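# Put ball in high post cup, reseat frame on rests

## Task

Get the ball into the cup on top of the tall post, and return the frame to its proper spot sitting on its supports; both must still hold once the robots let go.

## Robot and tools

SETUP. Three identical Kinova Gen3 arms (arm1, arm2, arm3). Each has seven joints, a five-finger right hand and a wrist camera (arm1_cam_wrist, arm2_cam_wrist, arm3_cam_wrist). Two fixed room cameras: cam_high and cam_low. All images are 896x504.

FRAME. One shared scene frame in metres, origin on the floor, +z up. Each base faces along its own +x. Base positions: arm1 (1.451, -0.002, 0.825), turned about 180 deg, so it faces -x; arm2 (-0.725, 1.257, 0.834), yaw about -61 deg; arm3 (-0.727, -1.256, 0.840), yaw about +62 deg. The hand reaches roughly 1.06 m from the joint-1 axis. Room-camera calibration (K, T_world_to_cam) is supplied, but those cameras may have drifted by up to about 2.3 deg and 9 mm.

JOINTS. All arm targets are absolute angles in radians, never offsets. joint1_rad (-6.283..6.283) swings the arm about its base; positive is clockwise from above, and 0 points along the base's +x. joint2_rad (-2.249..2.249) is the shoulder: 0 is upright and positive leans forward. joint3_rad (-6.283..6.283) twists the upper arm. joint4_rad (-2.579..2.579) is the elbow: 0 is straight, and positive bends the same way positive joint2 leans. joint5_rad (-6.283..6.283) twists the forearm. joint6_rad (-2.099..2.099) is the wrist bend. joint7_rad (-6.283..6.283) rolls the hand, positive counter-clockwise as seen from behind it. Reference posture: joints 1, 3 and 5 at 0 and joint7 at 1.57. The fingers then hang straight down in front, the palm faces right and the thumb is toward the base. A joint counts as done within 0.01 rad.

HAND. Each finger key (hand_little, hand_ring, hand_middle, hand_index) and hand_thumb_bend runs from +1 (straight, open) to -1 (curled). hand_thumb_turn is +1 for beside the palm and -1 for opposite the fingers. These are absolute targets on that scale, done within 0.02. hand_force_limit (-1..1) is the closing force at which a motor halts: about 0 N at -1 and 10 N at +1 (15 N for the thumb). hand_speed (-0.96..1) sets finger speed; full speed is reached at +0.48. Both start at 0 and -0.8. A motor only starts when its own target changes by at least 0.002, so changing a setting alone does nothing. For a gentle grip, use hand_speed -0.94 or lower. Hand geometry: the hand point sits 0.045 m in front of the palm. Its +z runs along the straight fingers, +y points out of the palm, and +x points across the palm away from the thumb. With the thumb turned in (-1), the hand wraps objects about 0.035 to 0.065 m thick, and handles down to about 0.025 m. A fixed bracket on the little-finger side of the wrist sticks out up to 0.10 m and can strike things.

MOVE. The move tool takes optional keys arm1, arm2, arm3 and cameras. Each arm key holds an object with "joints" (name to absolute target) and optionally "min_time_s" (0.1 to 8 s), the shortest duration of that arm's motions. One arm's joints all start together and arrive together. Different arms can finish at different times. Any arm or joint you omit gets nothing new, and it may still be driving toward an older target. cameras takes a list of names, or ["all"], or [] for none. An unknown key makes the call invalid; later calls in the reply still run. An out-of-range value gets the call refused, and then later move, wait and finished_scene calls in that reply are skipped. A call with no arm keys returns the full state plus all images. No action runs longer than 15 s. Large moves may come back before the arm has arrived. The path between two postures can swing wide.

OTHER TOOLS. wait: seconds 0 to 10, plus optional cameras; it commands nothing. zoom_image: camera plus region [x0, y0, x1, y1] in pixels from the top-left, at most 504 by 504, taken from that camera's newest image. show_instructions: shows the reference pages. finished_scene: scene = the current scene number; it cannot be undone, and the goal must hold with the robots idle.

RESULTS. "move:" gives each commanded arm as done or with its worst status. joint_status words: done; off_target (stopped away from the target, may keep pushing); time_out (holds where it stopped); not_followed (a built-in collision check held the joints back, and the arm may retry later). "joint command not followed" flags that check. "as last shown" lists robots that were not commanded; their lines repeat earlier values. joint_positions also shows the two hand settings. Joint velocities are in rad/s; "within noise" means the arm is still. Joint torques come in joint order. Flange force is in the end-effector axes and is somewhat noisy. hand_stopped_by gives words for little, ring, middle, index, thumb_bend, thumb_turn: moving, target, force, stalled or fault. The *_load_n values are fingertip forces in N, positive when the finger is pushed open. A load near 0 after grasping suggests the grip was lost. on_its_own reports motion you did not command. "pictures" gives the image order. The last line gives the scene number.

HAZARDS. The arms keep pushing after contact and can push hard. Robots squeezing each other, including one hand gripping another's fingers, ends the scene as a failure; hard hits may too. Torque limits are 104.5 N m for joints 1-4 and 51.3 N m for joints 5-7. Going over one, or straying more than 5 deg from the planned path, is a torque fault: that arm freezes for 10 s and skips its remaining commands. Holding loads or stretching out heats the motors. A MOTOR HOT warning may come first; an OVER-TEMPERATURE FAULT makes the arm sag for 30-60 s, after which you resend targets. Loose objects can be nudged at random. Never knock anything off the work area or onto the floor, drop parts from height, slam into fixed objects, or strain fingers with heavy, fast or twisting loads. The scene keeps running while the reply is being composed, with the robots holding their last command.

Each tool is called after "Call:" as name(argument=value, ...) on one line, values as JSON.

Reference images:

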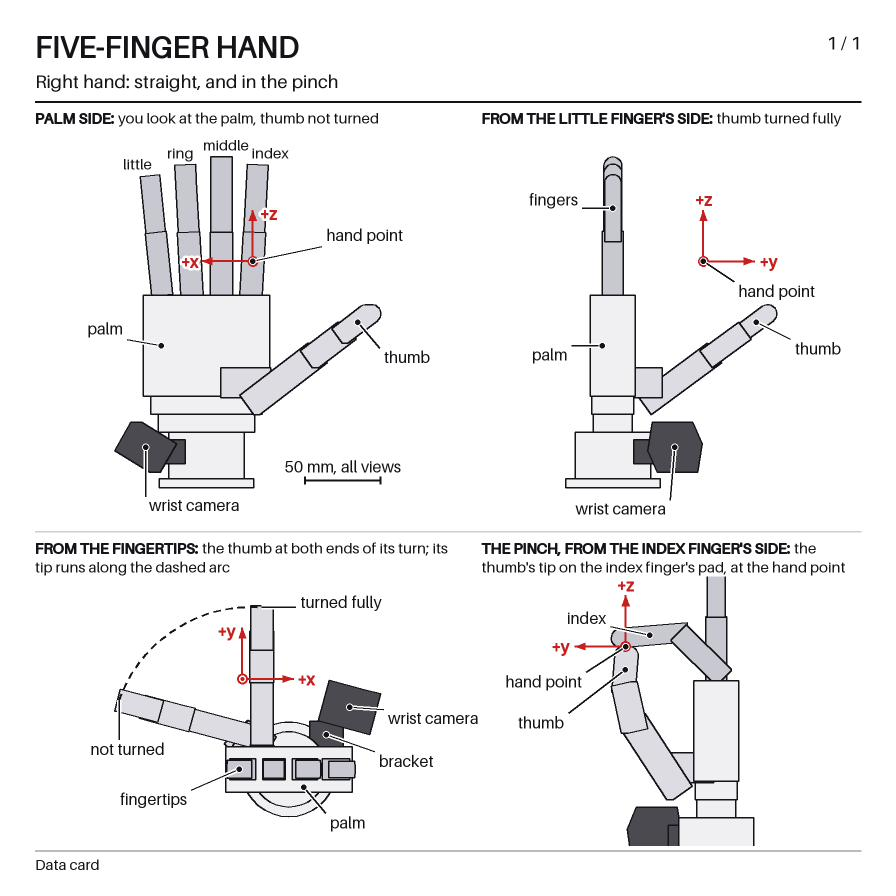

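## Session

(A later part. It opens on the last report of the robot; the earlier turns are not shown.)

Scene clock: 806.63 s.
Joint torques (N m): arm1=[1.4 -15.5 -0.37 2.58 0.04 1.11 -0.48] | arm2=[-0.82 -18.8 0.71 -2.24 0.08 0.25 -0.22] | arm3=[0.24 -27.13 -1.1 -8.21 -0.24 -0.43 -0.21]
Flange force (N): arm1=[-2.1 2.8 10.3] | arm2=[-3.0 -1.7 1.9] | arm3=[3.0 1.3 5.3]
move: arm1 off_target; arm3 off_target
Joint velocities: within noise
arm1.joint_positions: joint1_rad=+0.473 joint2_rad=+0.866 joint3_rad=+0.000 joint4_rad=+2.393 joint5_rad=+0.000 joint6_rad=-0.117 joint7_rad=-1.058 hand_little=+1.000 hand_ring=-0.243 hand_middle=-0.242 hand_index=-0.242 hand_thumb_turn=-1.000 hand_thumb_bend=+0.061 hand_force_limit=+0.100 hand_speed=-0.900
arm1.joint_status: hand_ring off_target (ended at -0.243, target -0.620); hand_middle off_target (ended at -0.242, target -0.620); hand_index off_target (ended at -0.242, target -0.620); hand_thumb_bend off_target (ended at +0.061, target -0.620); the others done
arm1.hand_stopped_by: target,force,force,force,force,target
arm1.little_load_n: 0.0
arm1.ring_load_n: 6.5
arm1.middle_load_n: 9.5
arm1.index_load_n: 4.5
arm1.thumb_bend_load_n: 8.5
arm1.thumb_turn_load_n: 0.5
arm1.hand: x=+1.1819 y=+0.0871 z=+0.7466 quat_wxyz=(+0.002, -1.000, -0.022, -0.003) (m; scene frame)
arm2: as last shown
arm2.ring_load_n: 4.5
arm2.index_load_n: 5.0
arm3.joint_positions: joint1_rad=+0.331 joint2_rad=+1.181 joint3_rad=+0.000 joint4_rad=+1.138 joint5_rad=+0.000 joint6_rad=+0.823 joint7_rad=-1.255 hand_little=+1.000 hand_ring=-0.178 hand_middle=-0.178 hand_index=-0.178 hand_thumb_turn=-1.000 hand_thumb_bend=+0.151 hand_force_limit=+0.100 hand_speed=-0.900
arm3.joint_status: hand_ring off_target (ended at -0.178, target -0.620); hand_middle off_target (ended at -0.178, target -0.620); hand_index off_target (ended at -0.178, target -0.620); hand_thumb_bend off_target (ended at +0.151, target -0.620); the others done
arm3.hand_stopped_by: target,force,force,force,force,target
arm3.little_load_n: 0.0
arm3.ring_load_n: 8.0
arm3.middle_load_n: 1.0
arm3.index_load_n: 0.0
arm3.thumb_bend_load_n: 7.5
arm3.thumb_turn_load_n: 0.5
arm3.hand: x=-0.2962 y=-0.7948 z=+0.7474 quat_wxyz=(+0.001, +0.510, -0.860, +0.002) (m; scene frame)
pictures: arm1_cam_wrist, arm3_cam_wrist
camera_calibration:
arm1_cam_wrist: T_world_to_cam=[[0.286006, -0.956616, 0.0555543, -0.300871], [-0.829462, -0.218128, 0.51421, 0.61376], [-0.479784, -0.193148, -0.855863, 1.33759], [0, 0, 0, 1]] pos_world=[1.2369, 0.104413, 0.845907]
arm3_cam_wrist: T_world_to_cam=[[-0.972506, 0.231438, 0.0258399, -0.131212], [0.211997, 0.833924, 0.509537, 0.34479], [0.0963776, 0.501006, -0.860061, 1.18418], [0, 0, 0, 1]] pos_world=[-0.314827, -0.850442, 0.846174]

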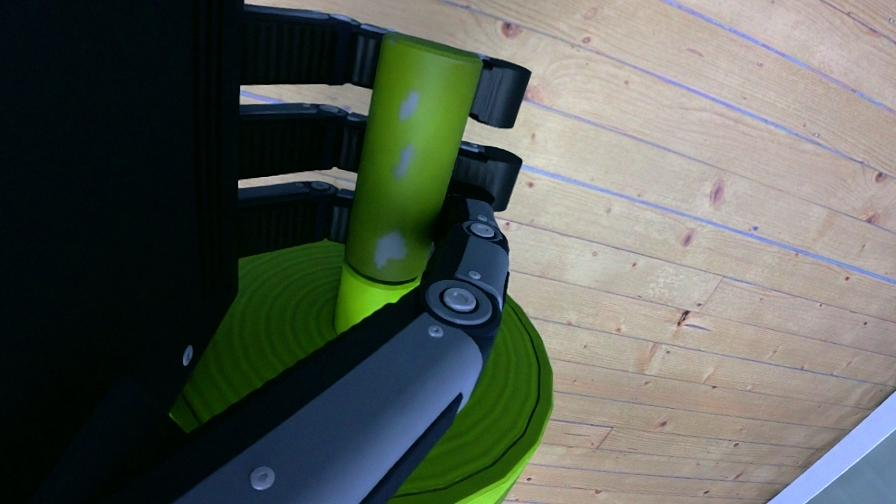

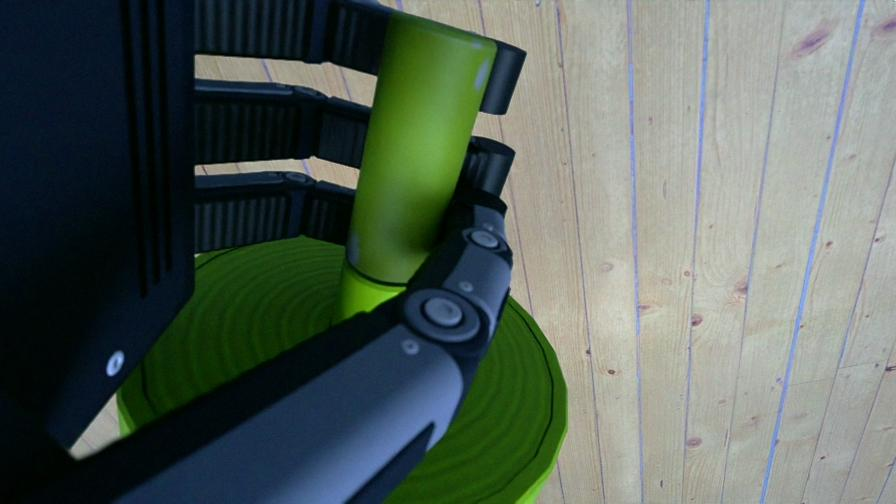

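Call:
move(arm1={"joints": {"joint2_rad": 0.6205, "joint4_rad": 2.3965, "joint6_rad": 0.1246}, "min_time_s": 2}, arm2={"joints": {"joint2_rad": 0.8083, "joint4_rad": 1.8037, "joint6_rad": 0.5296}, "min_time_s": 2}, arm3={"joints": {"joint2_rad": 1.0638, "joint4_rad": 1.1489, "joint6_rad": 0.9289}, "min_time_s": 2})

Call:
move(arm1={"joints": {"joint2_rad": 0.3893, "joint4_rad": 2.3466, "joint6_rad": 0.4057}, "min_time_s": 2}, arm2={"joints": {"joint2_rad": 0.6688, "joint4_rad": 1.7743, "joint6_rad": 0.6985}, "min_time_s": 2}, arm3={"joints": {"joint2_rad": 0.9636, "joint4_rad": 1.1192, "joint6_rad": 1.0588}, "min_time_s": 2}, cameras=["all"])

Call:
zoom_image(camera="cam_low", region=[390, 180, 490, 280])

Call:
zoom_image(camera="cam_high", region=[380, 160, 500, 280])

Scene clock: 822.40 s.
Joint torques (N m): arm1=[1.86 -13.8 0.34 0.92 0.04 1.48 -0.39] | arm2=[-0.91 -18.15 0.36 -3.39 -0.02 0.34 -0.28] | arm3=[-0.01 -25.92 -1.27 -7.63 -0.15 0.37 0]
Flange force (N): arm1=[-5.3 3.7 10.5] | arm2=[-2.9 -2.1 2.0] | arm3=[0.9 0.4 5.6]
move: arm1 done; arm2 done; arm3 done
Joint velocities: within noise
arm1.joint_positions: joint1_rad=+0.473 joint2_rad=+0.621 joint3_rad=+0.000 joint4_rad=+2.396 joint5_rad=+0.000 joint6_rad=+0.125 joint7_rad=-1.058 hand_little=+1.000 hand_ring=-0.243 hand_middle=-0.242 hand_index=-0.242 hand_thumb_turn=-1.000 hand_thumb_bend=+0.061 hand_force_limit=+0.100 hand_speed=-0.900
arm1.joint_status: all done
arm1.hand_stopped_by: target,force,force,force,force,target
arm1.little_load_n: 0.0
arm1.ring_load_n: 5.5
arm1.middle_load_n: 9.5
arm1.index_load_n: 4.5
arm1.thumb_bend_load_n: 8.5
arm1.thumb_turn_load_n: 0.5
arm1.hand: x=+1.1815 y=+0.0868 z=+0.8166 quat_wxyz=(+0.002, -1.000, -0.022, -0.003) (m; scene frame)
arm2.joint_positions: joint1_rad=-0.331 joint2_rad=+0.808 joint3_rad=+0.000 joint4_rad=+1.804 joint5_rad=+0.000 joint6_rad=+0.530 joint7_rad=-1.843 hand_little=+1.000 hand_ring=-0.291 hand_middle=-0.254 hand_index=-0.282 hand_thumb_turn=-1.000 hand_thumb_bend=+0.175 hand_force_limit=+0.000 hand_speed=-0.900
arm2.joint_status: all done
arm2.hand_stopped_by: target,force,force,force,force,target
arm2.little_load_n: 0.0
arm2.ring_load_n: 4.5
arm2.middle_load_n: 7.5
arm2.index_load_n: 4.5
arm2.thumb_bend_load_n: 5.5
arm2.thumb_turn_load_n: 0.5
arm2.hand: x=-0.3309 y=+0.9343 z=+0.8171 quat_wxyz=(-0.001, -0.482, -0.876, +0.000) (m; scene frame)
arm3.joint_positions: joint1_rad=+0.331 joint2_rad=+1.064 joint3_rad=+0.000 joint4_rad=+1.149 joint5_rad=+0.000 joint6_rad=+0.929 joint7_rad=-1.255 hand_little=+1.000 hand_ring=-0.178 hand_middle=-0.178 hand_index=-0.178 hand_thumb_turn=-1.000 hand_thumb_bend=+0.150 hand_force_limit=+0.100 hand_speed=-0.900
arm3.joint_status: all done
arm3.hand_stopped_by: target,force,force,force,force,target
arm3.little_load_n: 0.0
arm3.ring_load_n: 6.0
arm3.middle_load_n: 0.0
arm3.index_load_n: 0.0
arm3.thumb_bend_load_n: 2.5
arm3.thumb_turn_load_n: 0.5
arm3.hand: x=-0.2962 y=-0.7945 z=+0.8173 quat_wxyz=(+0.001, +0.510, -0.860, +0.002) (m; scene frame)
pictures: none

Scene clock: 824.70 s.
Joint torques (N m): arm1=[1.89 -12.38 0.31 -1.76 0.01 1.47 -0.43] | arm2=[-1.18 -17.33 0.13 -4.65 -0.1 0.46 -0.28] | arm3=[0.23 -25.43 -1.03 -8.12 0.01 0.51 0.07]
Flange force (N): arm1=[-6.3 2.2 10.1] | arm2=[-2.6 -2.8 2.0] | arm3=[0.3 0.7 5.8]
move: arm1 done; arm2 done; arm3 done
Joint velocities: within noise
arm1.joint_positions: joint1_rad=+0.473 joint2_rad=+0.389 joint3_rad=+0.000 joint4_rad=+2.347 joint5_rad=+0.000 joint6_rad=+0.406 joint7_rad=-1.058 hand_little=+1.000 hand_ring=-0.243 hand_middle=-0.242 hand_index=-0.242 hand_thumb_turn=-1.000 hand_thumb_bend=+0.061 hand_force_limit=+0.100 hand_speed=-0.900
arm1.joint_status: all done
arm1.hand_stopped_by: target,force,force,force,force,target
arm1.little_load_n: 0.0
arm1.ring_load_n: 5.5
arm1.middle_load_n: 9.5
arm1.index_load_n: 4.5
arm1.thumb_bend_load_n: 8.0
arm1.thumb_turn_load_n: 0.5
arm1.hand: x=+1.1812 y=+0.0865 z=+0.8866 quat_wxyz=(+0.002, -1.000, -0.022, -0.003) (m; scene frame)
arm2.joint_positions: joint1_rad=-0.331 joint2_rad=+0.669 joint3_rad=+0.000 joint4_rad=+1.774 joint5_rad=+0.000 joint6_rad=+0.699 joint7_rad=-1.843 hand_little=+1.000 hand_ring=-0.291 hand_middle=-0.254 hand_index=-0.282 hand_thumb_turn=-1.000 hand_thumb_bend=+0.175 hand_force_limit=+0.000 hand_speed=-0.900
arm2.joint_status: all done
arm2.hand_stopped_by: target,force,force,force,force,target
arm2.little_load_n: 0.0
arm2.ring_load_n: 4.5
arm2.middle_load_n: 7.5
arm2.index_load_n: 5.0
arm2.thumb_bend_load_n: 5.5
arm2.thumb_turn_load_n: 0.5
arm2.hand: x=-0.3311 y=+0.9343 z=+0.8872 quat_wxyz=(-0.001, -0.482, -0.876, +0.000) (m; scene frame)
arm3.joint_positions: joint1_rad=+0.331 joint2_rad=+0.964 joint3_rad=+0.000 joint4_rad=+1.119 joint5_rad=+0.000 joint6_rad=+1.059 joint7_rad=-1.255 hand_little=+1.000 hand_ring=-0.178 hand_middle=-0.178 hand_index=-0.178 hand_thumb_turn=-1.000 hand_thumb_bend=+0.149 hand_force_limit=+0.100 hand_speed=-0.900
arm3.joint_status: all done
arm3.hand_stopped_by: target,force,force,force,force,target
arm3.little_load_n: 0.0
arm3.ring_load_n: 5.5
arm3.middle_load_n: 0.0
arm3.index_load_n: 0.0
arm3.thumb_bend_load_n: 1.5
arm3.thumb_turn_load_n: 0.5
arm3.hand: x=-0.2963 y=-0.7942 z=+0.8873 quat_wxyz=(+0.001, +0.510, -0.860, +0.002) (m; scene frame)
pictures: arm1_cam_wrist, arm2_cam_wrist, arm3_cam_wrist, cam_high, cam_low
camera_calibration:
arm1_cam_wrist: T_world_to_cam=[[0.28596, -0.956635, 0.0554725, -0.308758], [-0.829473, -0.218132, 0.514192, 0.54103], [-0.479793, -0.193051, -0.85588, 1.45695], [0, 0, 0, 1]] pos_world=[1.2361, 0.103913, 0.985907]
arm2_cam_wrist: T_world_to_cam=[[0.65132, 0.758682, 0.013606, -0.513709], [0.647092, -0.564707, 0.512229, 0.290509], [0.396302, -0.32482, -0.858741, 1.31334], [0, 0, 0, 1]] pos_world=[-0.373875, 0.980392, 0.985998]
arm3_cam_wrist: T_world_to_cam=[[-0.972502, 0.231456, 0.0258532, -0.13506], [0.212014, 0.833894, 0.509579, 0.272965], [0.0963862, 0.501048, -0.860035, 1.30422], [0, 0, 0, 1]] pos_world=[-0.314927, -0.849842, 0.986074]

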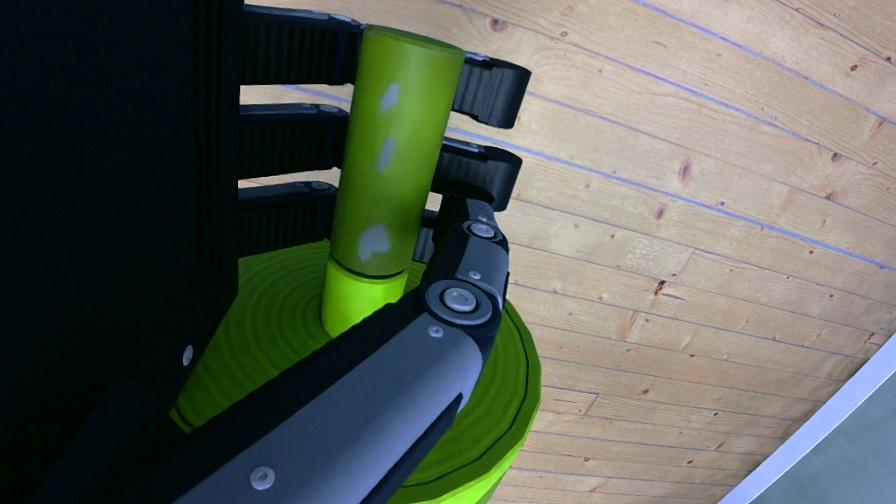

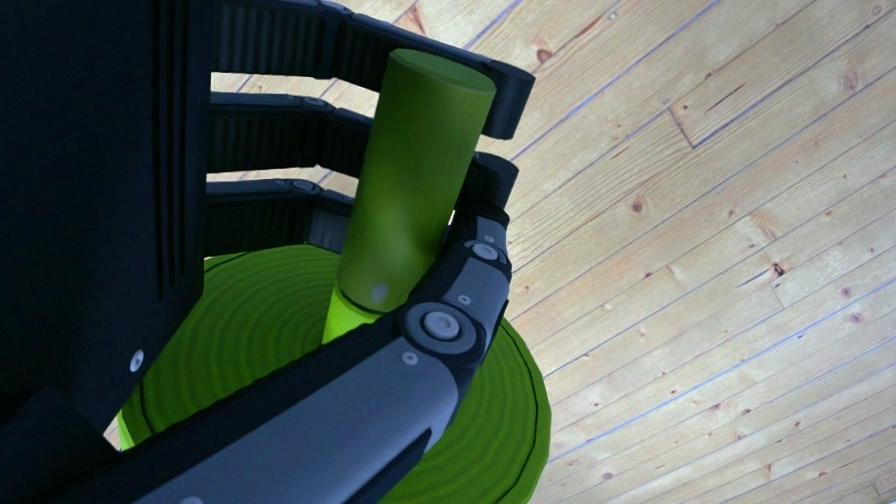

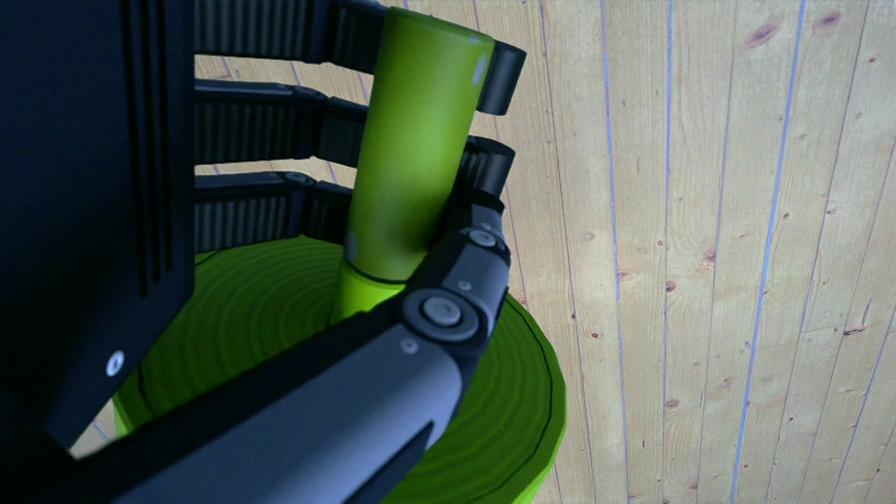

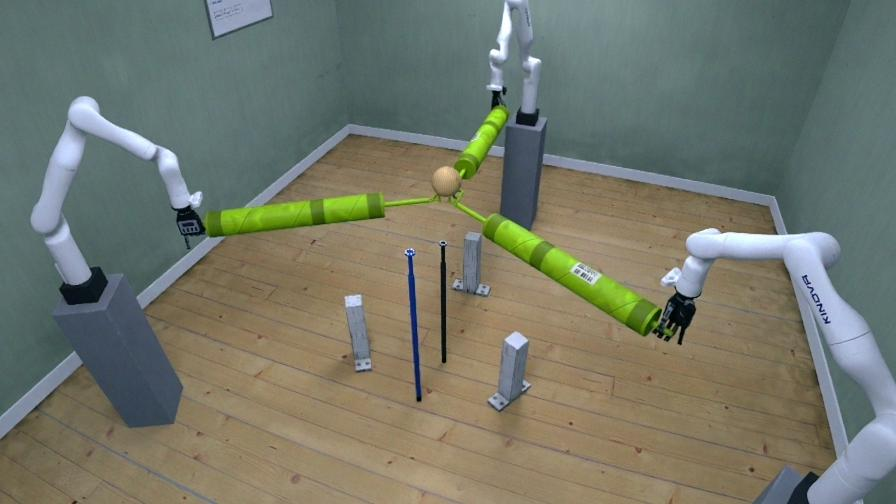

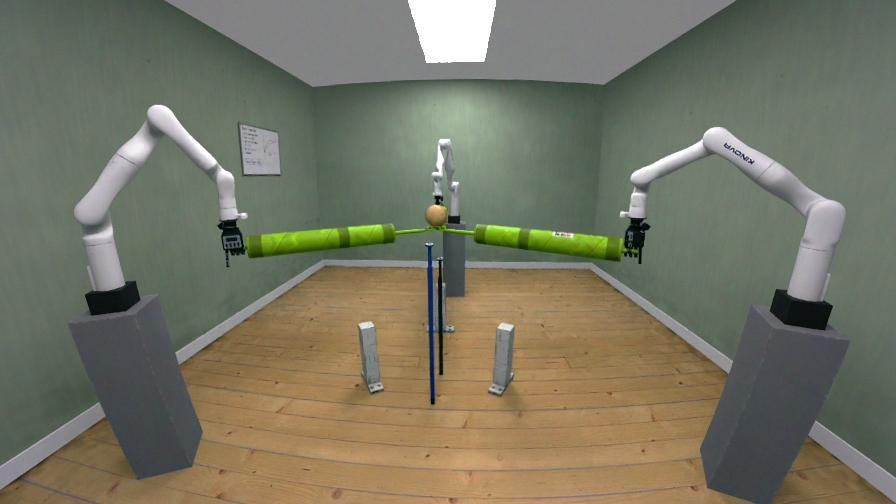

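Scaled by 5.040.

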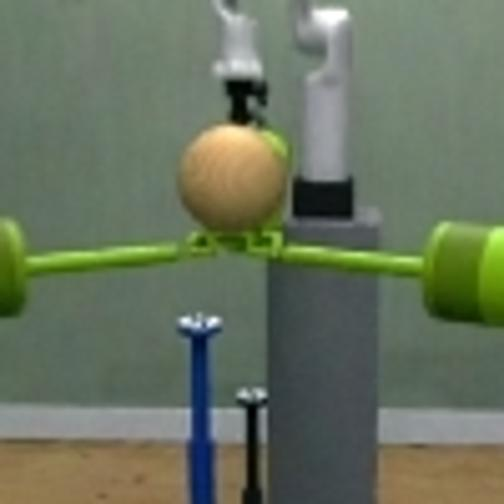

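Scaled by 4.200.

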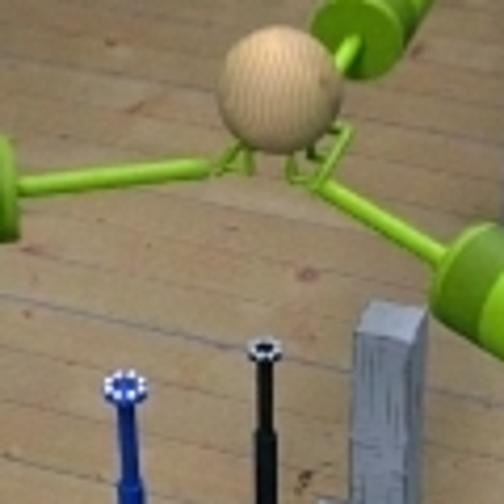

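Call:
move(arm1={"joints": {"joint1_rad": 0.4025, "joint2_rad": 0.4322, "joint4_rad": 2.1192, "joint6_rad": 0.5902, "joint7_rad": -1.1287}, "min_time_s": 3}, arm2={"joints": {"joint1_rad": -0.2111, "joint2_rad": 0.5539, "joint4_rad": 1.9278, "joint6_rad": 0.6599, "joint7_rad": -1.7236}, "min_time_s": 3}, arm3={"joints": {"joint1_rad": 0.2426, "joint2_rad": 0.8182, "joint4_rad": 1.3681, "joint6_rad": 0.9553, "joint7_rad": -1.3434}, "min_time_s": 3}, cameras=["all"])

Scene clock: 928.90 s.
Joint torques (N m): arm1=[1.98 -15.39 0.43 -4.85 -0.07 0.61 -0.46] | arm2=[-1.81 -15.26 -0.56 -4.87 -0.42 0.11 -0.3] | arm3=[0.62 -22.89 -0.6 -6.92 0.3 0.88 0.15]
Flange force (N): arm1=[-3.9 2.6 8.7] | arm2=[-1.5 -5.1 1.5] | arm3=[-1.6 1.0 6.0]
move: arm1 done; arm2 done; arm3 done
Joint velocities: within noise
arm1.joint_positions: joint1_rad=+0.403 joint2_rad=+0.432 joint3_rad=+0.000 joint4_rad=+2.119 joint5_rad=+0.000 joint6_rad=+0.590 joint7_rad=-1.129 hand_little=+1.000 hand_ring=-0.243 hand_middle=-0.242 hand_index=-0.242 hand_thumb_turn=-1.000 hand_thumb_bend=+0.061 hand_force_limit=+0.100 hand_speed=-0.900
arm1.joint_status: all done
arm1.hand_stopped_by: target,force,force,force,force,target
arm1.little_load_n: 0.0
arm1.ring_load_n: 5.5
arm1.middle_load_n: 9.5
arm1.index_load_n: 4.5
arm1.thumb_bend_load_n: 8.5
arm1.thumb_turn_load_n: 0.5
arm1.hand: x=+1.1089 y=+0.0953 z=+0.9067 quat_wxyz=(+0.002, -1.000, -0.022, -0.003) (m; scene frame)
arm2.joint_positions: joint1_rad=-0.211 joint2_rad=+0.554 joint3_rad=+0.000 joint4_rad=+1.928 joint5_rad=+0.000 joint6_rad=+0.660 joint7_rad=-1.724 hand_little=+1.000 hand_ring=-0.291 hand_middle=-0.254 hand_index=-0.282 hand_thumb_turn=-1.000 hand_thumb_bend=+0.175 hand_force_limit=+0.000 hand_speed=-0.900
arm2.joint_status: all done
arm2.hand_stopped_by: target,force,force,force,force,target
arm2.little_load_n: 0.0
arm2.ring_load_n: 4.5
arm2.middle_load_n: 7.5
arm2.index_load_n: 4.5
arm2.thumb_bend_load_n: 5.5
arm2.thumb_turn_load_n: 1.0
arm2.hand: x=-0.4049 y=+0.9345 z=+0.9071 quat_wxyz=(-0.001, -0.482, -0.876, +0.000) (m; scene frame)
arm3.joint_positions: joint1_rad=+0.243 joint2_rad=+0.818 joint3_rad=+0.000 joint4_rad=+1.368 joint5_rad=+0.000 joint6_rad=+0.955 joint7_rad=-1.343 hand_little=+1.000 hand_ring=-0.178 hand_middle=-0.178 hand_index=-0.178 hand_thumb_turn=-1.000 hand_thumb_bend=+0.149 hand_force_limit=+0.100 hand_speed=-0.900
arm3.joint_status: all done
arm3.hand_stopped_by: target,force,force,force,force,target
arm3.little_load_n: 0.0
arm3.ring_load_n: 3.5
arm3.middle_load_n: 1.0
arm3.index_load_n: 0.0
arm3.thumb_bend_load_n: 0.0
arm3.thumb_turn_load_n: 0.0
arm3.hand: x=-0.3711 y=-0.7960 z=+0.9073 quat_wxyz=(+0.001, +0.510, -0.860, +0.002) (m; scene frame)
pictures: arm1_cam_wrist, arm2_cam_wrist, arm3_cam_wrist, cam_high, cam_low
camera_calibration:
arm1_cam_wrist: T_world_to_cam=[[0.285947, -0.95664, 0.0554481, -0.280864], [-0.829433, -0.218116, 0.514262, 0.472585], [-0.47987, -0.193042, -0.855839, 1.44124], [0, 0, 0, 1]] pos_world=[1.1639, 0.112613, 1.00601]
arm2_cam_wrist: T_world_to_cam=[[0.6513, 0.758701, 0.0135023, -0.465922], [0.647099, -0.564614, 0.512322, 0.328067], [0.396323, -0.324938, -0.858687, 1.35985], [0, 0, 0, 1]] pos_world=[-0.447775, 0.980592, 1.0059]
arm3_cam_wrist: T_world_to_cam=[[-0.972502, 0.231456, 0.0258532, -0.20788], [0.212014, 0.833894, 0.509579, 0.280216], [0.0963862, 0.501048, -0.860035, 1.32959], [0, 0, 0, 1]] pos_world=[-0.389727, -0.851742, 1.00607]

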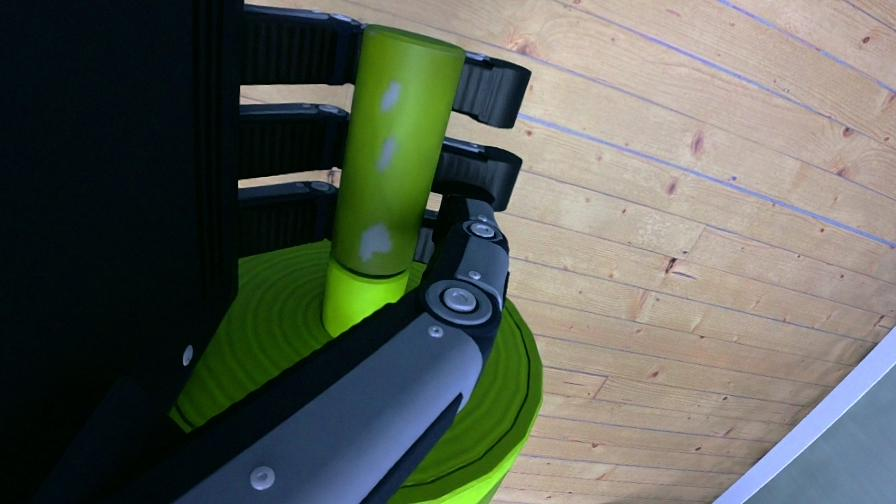

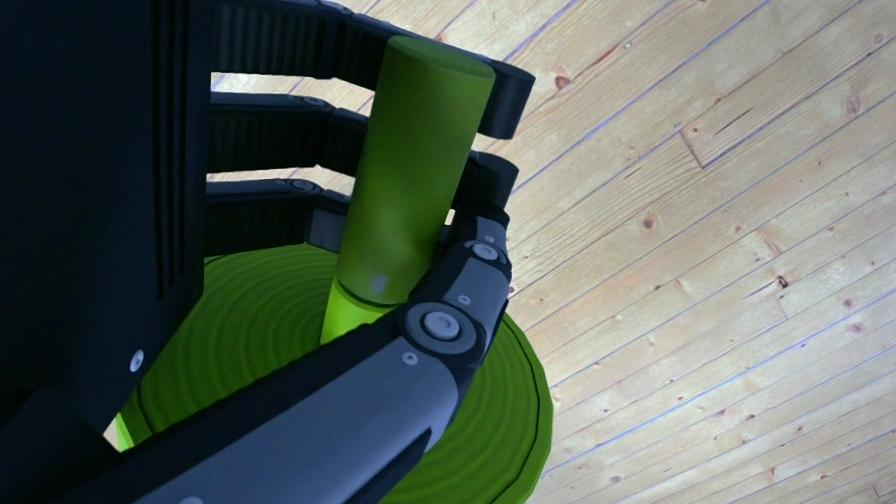

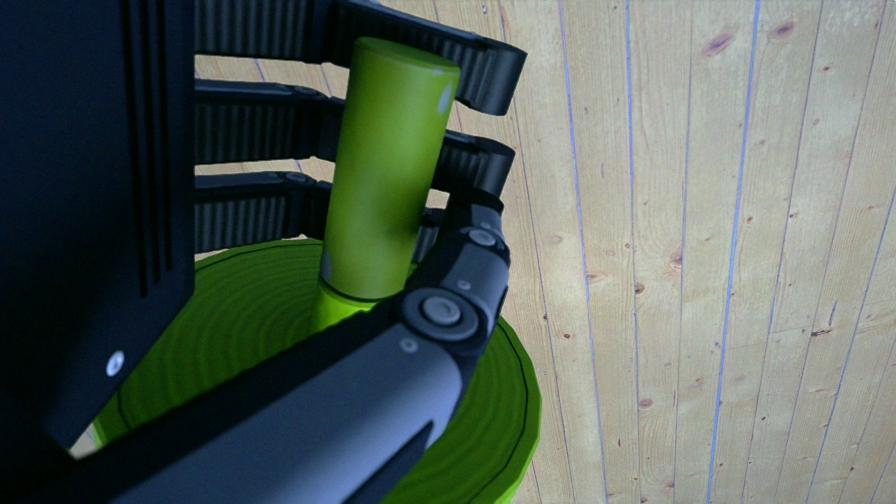

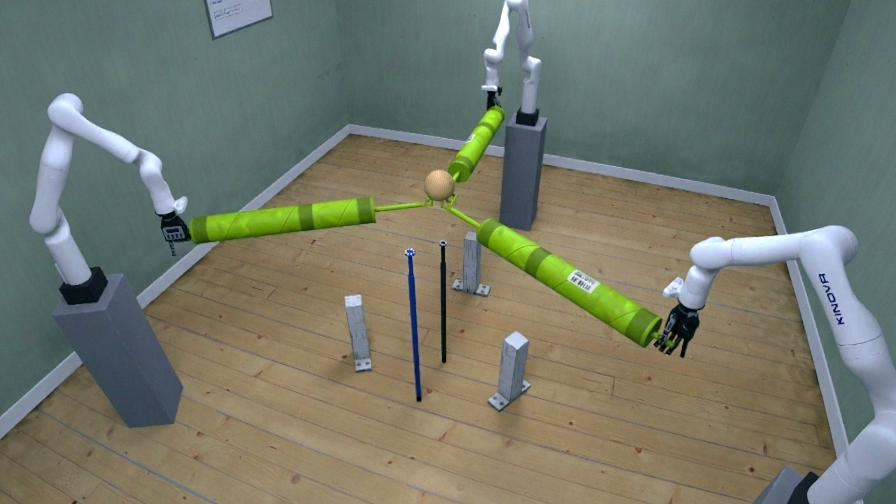

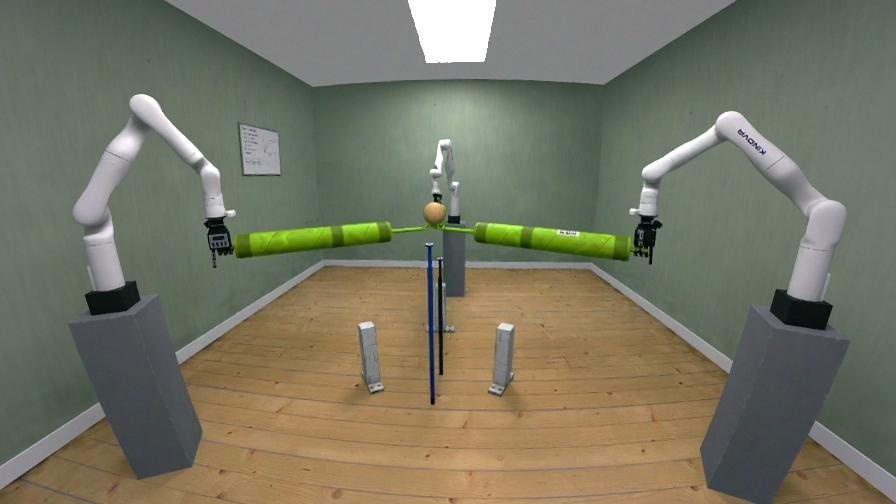

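Call:
zoom_image(camera="cam_low", region=[390, 180, 490, 280])

Call:
zoom_image(camera="cam_high", region=[380, 160, 500, 280])

Scaled by 5.040.

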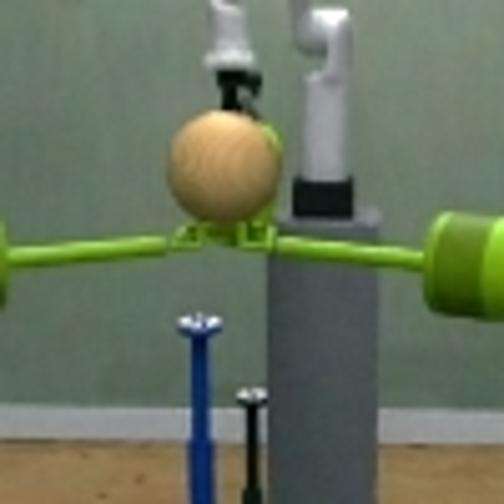

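Scaled by 4.200.

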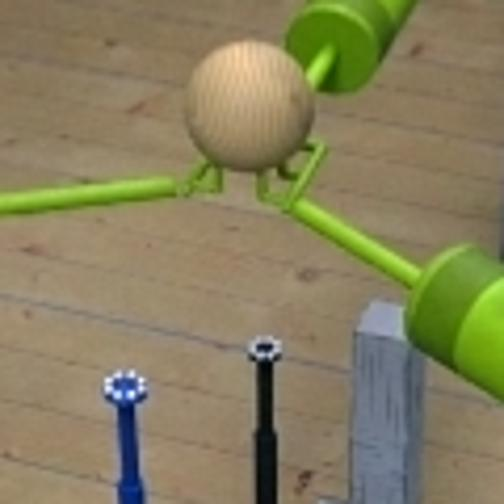

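Call:
move(arm3={"joints": {"hand_force_limit": 0.1, "hand_thumb_bend": -0.64, "hand_index": -0.64, "hand_middle": -0.64, "hand_ring": -0.64}}, cameras=["arm3_cam_wrist"])

Call:
move(arm1={"joints": {"joint1_rad": 0.3332, "joint2_rad": 0.5398, "joint4_rad": 1.8978, "joint6_rad": 0.7040, "joint7_rad": -1.198}, "min_time_s": 3}, arm2={"joints": {"joint1_rad": -0.0581, "joint2_rad": 0.4904, "joint4_rad": 2.0627, "joint6_rad": 0.5885, "joint7_rad": -1.5706}, "min_time_s": 3}, arm3={"joints": {"joint1_rad": 0.1338, "joint2_rad": 0.7251, "joint4_rad": 1.5715, "joint6_rad": 0.845, "joint7_rad": -1.4522}, "min_time_s": 3}, cameras=["all"])

Scene clock: 955.33 s.
Joint torques (N m): arm1=[1.43 -15.39 -0.22 -4.65 -0.43 0.7 -0.52] | arm2=[-0.84 -15.57 0.48 -5.5 -0.05 -0.15 -0.41] | arm3=[-0.01 -23.72 -1.29 -8.91 -0.22 -0.36 -0.06]
Flange force (N): arm1=[-3.6 0.8 8.8] | arm2=[0.0 -3.1 1.9] | arm3=[2.6 0.6 6.0]
move: arm3 off_target
Joint velocities: within noise
arm1, arm2: as last shown
arm1.joint_positions: joint1_rad=+0.402 joint2_rad=+0.432 joint3_rad=+0.000 joint4_rad=+2.119 joint5_rad=+0.000 joint6_rad=+0.590 joint7_rad=-1.129 hand_little=+1.000 hand_ring=-0.243 hand_middle=-0.242 hand_index=-0.242 hand_thumb_turn=-1.000 hand_thumb_bend=+0.061 hand_force_limit=+0.100 hand_speed=-0.900
arm1.middle_load_n: 10.0
arm1.index_load_n: 4.0
arm2.index_load_n: 5.0
arm2.thumb_turn_load_n: 0.5
arm3.joint_positions: joint1_rad=+0.243 joint2_rad=+0.818 joint3_rad=+0.000 joint4_rad=+1.368 joint5_rad=+0.000 joint6_rad=+0.955 joint7_rad=-1.343 hand_little=+1.000 hand_ring=-0.418 hand_middle=-0.248 hand_index=-0.260 hand_thumb_turn=-1.000 hand_thumb_bend=+0.107 hand_force_limit=+0.100 hand_speed=-0.900
arm3.joint_status: hand_ring off_target (ended at -0.418, target -0.640); hand_middle off_target (ended at -0.248, target -0.640); hand_index off_target (ended at -0.260, target -0.640); hand_thumb_bend off_target (ended at +0.107, target -0.640); the others done
arm3.hand_stopped_by: target,force,force,force,force,target
arm3.little_load_n: 0.0
arm3.ring_load_n: 5.5
arm3.middle_load_n: 9.5
arm3.index_load_n: 3.0
arm3.thumb_bend_load_n: 9.0
arm3.thumb_turn_load_n: -3.0
arm3.hand: x=-0.3711 y=-0.7961 z=+0.9073 quat_wxyz=(+0.001, +0.510, -0.860, +0.002) (m; scene frame)
pictures: arm3_cam_wrist
camera_calibration:
arm3_cam_wrist: T_world_to_cam=[[-0.972504, 0.231451, 0.0258209, -0.207852], [0.212007, 0.833966, 0.509464, 0.28039], [0.0963825, 0.50093, -0.860104, 1.32955], [0, 0, 0, 1]] pos_world=[-0.389727, -0.851742, 1.00607]

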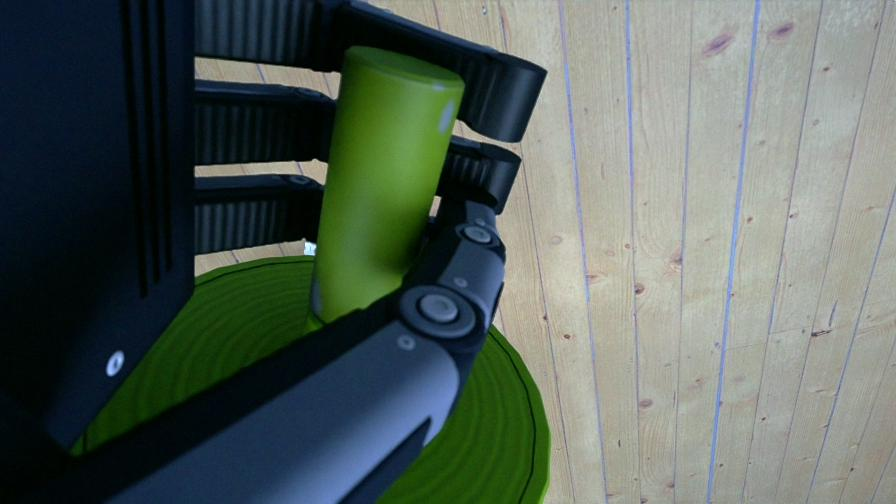

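Scene clock: 958.63 s.
Joint torques (N m): arm1=[1.85 -18.45 0.28 -5.97 -0.19 0.48 -0.49] | arm2=[-1.62 -13.61 -0.29 -4.37 -0.31 0.08 -0.35] | arm3=[0.38 -21.04 -0.86 -6.54 0.22 0.64 0.11]
Flange force (N): arm1=[-3.2 2.0 8.2] | arm2=[-0.6 -5.4 1.1] | arm3=[-1.1 0.8 6.0]
move: arm1 done; arm2 done; arm3 done
Joint velocities: within noise
arm1.joint_positions: joint1_rad=+0.333 joint2_rad=+0.540 joint3_rad=+0.000 joint4_rad=+1.898 joint5_rad=+0.000 joint6_rad=+0.704 joint7_rad=-1.198 hand_little=+1.000 hand_ring=-0.243 hand_middle=-0.242 hand_index=-0.242 hand_thumb_turn=-1.000 hand_thumb_bend=+0.061 hand_force_limit=+0.100 hand_speed=-0.900
arm1.joint_status: all done
arm1.hand_stopped_by: target,force,force,force,force,target
arm1.little_load_n: 0.0
arm1.ring_load_n: 5.5
arm1.middle_load_n: 9.5
arm1.index_load_n: 4.0
arm1.thumb_bend_load_n: 8.5
arm1.thumb_turn_load_n: 0.5
arm1.hand: x=+1.0338 y=+0.0953 z=+0.9067 quat_wxyz=(+0.002, -1.000, -0.022, -0.003) (m; scene frame)
arm2.joint_positions: joint1_rad=-0.058 joint2_rad=+0.490 joint3_rad=+0.000 joint4_rad=+2.063 joint5_rad=+0.000 joint6_rad=+0.589 joint7_rad=-1.571 hand_little=+1.000 hand_ring=-0.291 hand_middle=-0.254 hand_index=-0.282 hand_thumb_turn=-1.000 hand_thumb_bend=+0.175 hand_force_limit=+0.000 hand_speed=-0.900
arm2.joint_status: all done
arm2.hand_stopped_by: target,force,force,force,force,target
arm2.little_load_n: 0.0
arm2.ring_load_n: 4.0
arm2.middle_load_n: 7.5
arm2.index_load_n: 4.5
arm2.thumb_bend_load_n: 5.5
arm2.thumb_turn_load_n: 1.0
arm2.hand: x=-0.4801 y=+0.9347 z=+0.9071 quat_wxyz=(-0.001, -0.482, -0.876, +0.000) (m; scene frame)
arm3.joint_positions: joint1_rad=+0.134 joint2_rad=+0.725 joint3_rad=+0.000 joint4_rad=+1.572 joint5_rad=+0.000 joint6_rad=+0.845 joint7_rad=-1.452 hand_little=+1.000 hand_ring=-0.418 hand_middle=-0.248 hand_index=-0.260 hand_thumb_turn=-1.000 hand_thumb_bend=+0.107 hand_force_limit=+0.100 hand_speed=-0.900
arm3.joint_status: all done
arm3.hand_stopped_by: target,force,force,force,force,target
arm3.little_load_n: 0.0
arm3.ring_load_n: 5.0
arm3.middle_load_n: 9.5
arm3.index_load_n: 3.0
arm3.thumb_bend_load_n: 9.0
arm3.thumb_turn_load_n: -2.5
arm3.hand: x=-0.4461 y=-0.7960 z=+0.9073 quat_wxyz=(+0.001, +0.510, -0.860, +0.002) (m; scene frame)
pictures: arm1_cam_wrist, arm2_cam_wrist, arm3_cam_wrist, cam_high, cam_low
camera_calibration:
arm1_cam_wrist: T_world_to_cam=[[0.285953, -0.956638, 0.0554496, -0.259302], [-0.829407, -0.218111, 0.514307, 0.410242], [-0.479911, -0.193058, -0.855812, 1.40524], [0, 0, 0, 1]] pos_world=[1.0888, 0.112713, 1.00601]
arm2_cam_wrist: T_world_to_cam=[[0.651318, 0.758683, 0.0136051, -0.417239], [0.647093, -0.564706, 0.512229, 0.376907], [0.396302, -0.32482, -0.858741, 1.38969], [0, 0, 0, 1]] pos_world=[-0.522875, 0.980792, 1.006]
arm3_cam_wrist: T_world_to_cam=[[-0.972502, 0.231456, 0.0258532, -0.28082], [0.212014, 0.833894, 0.509579, 0.296066], [0.0963862, 0.501048, -0.860035, 1.3369], [0, 0, 0, 1]] pos_world=[-0.464727, -0.851742, 1.00617]

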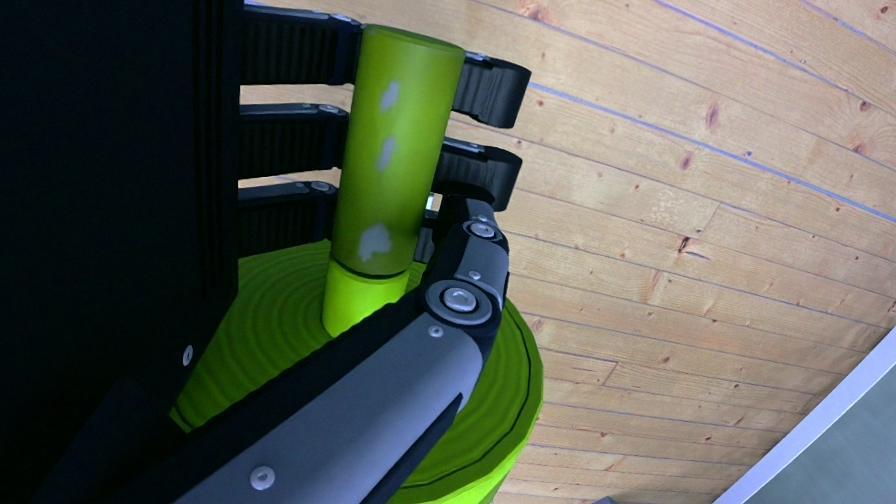

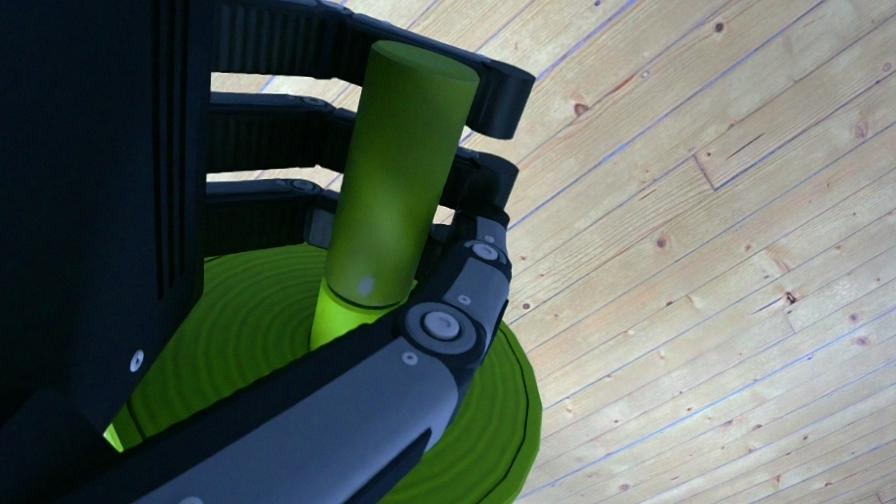

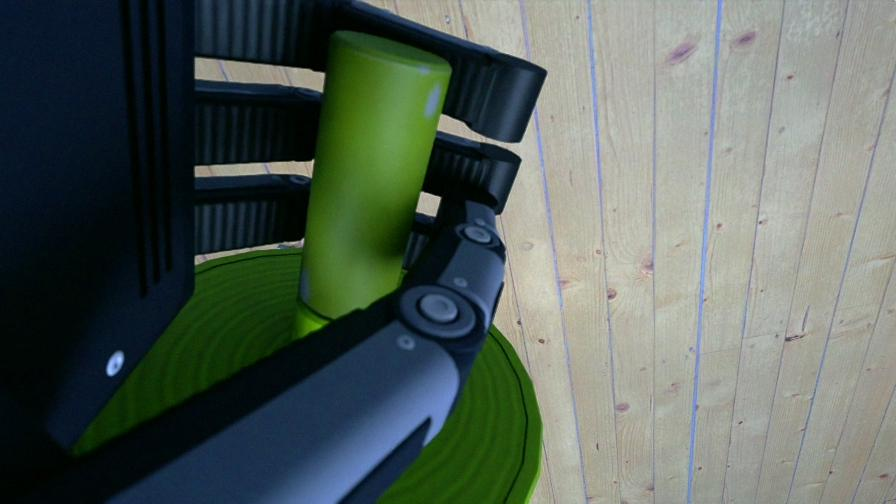

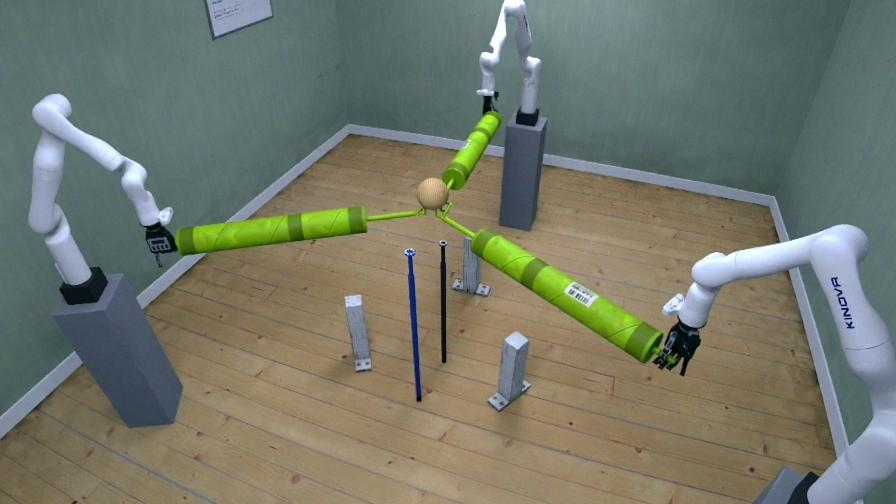

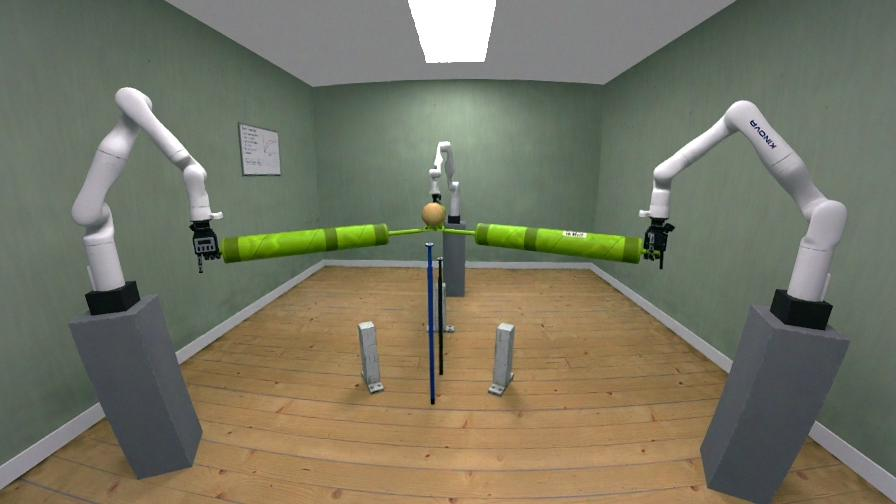

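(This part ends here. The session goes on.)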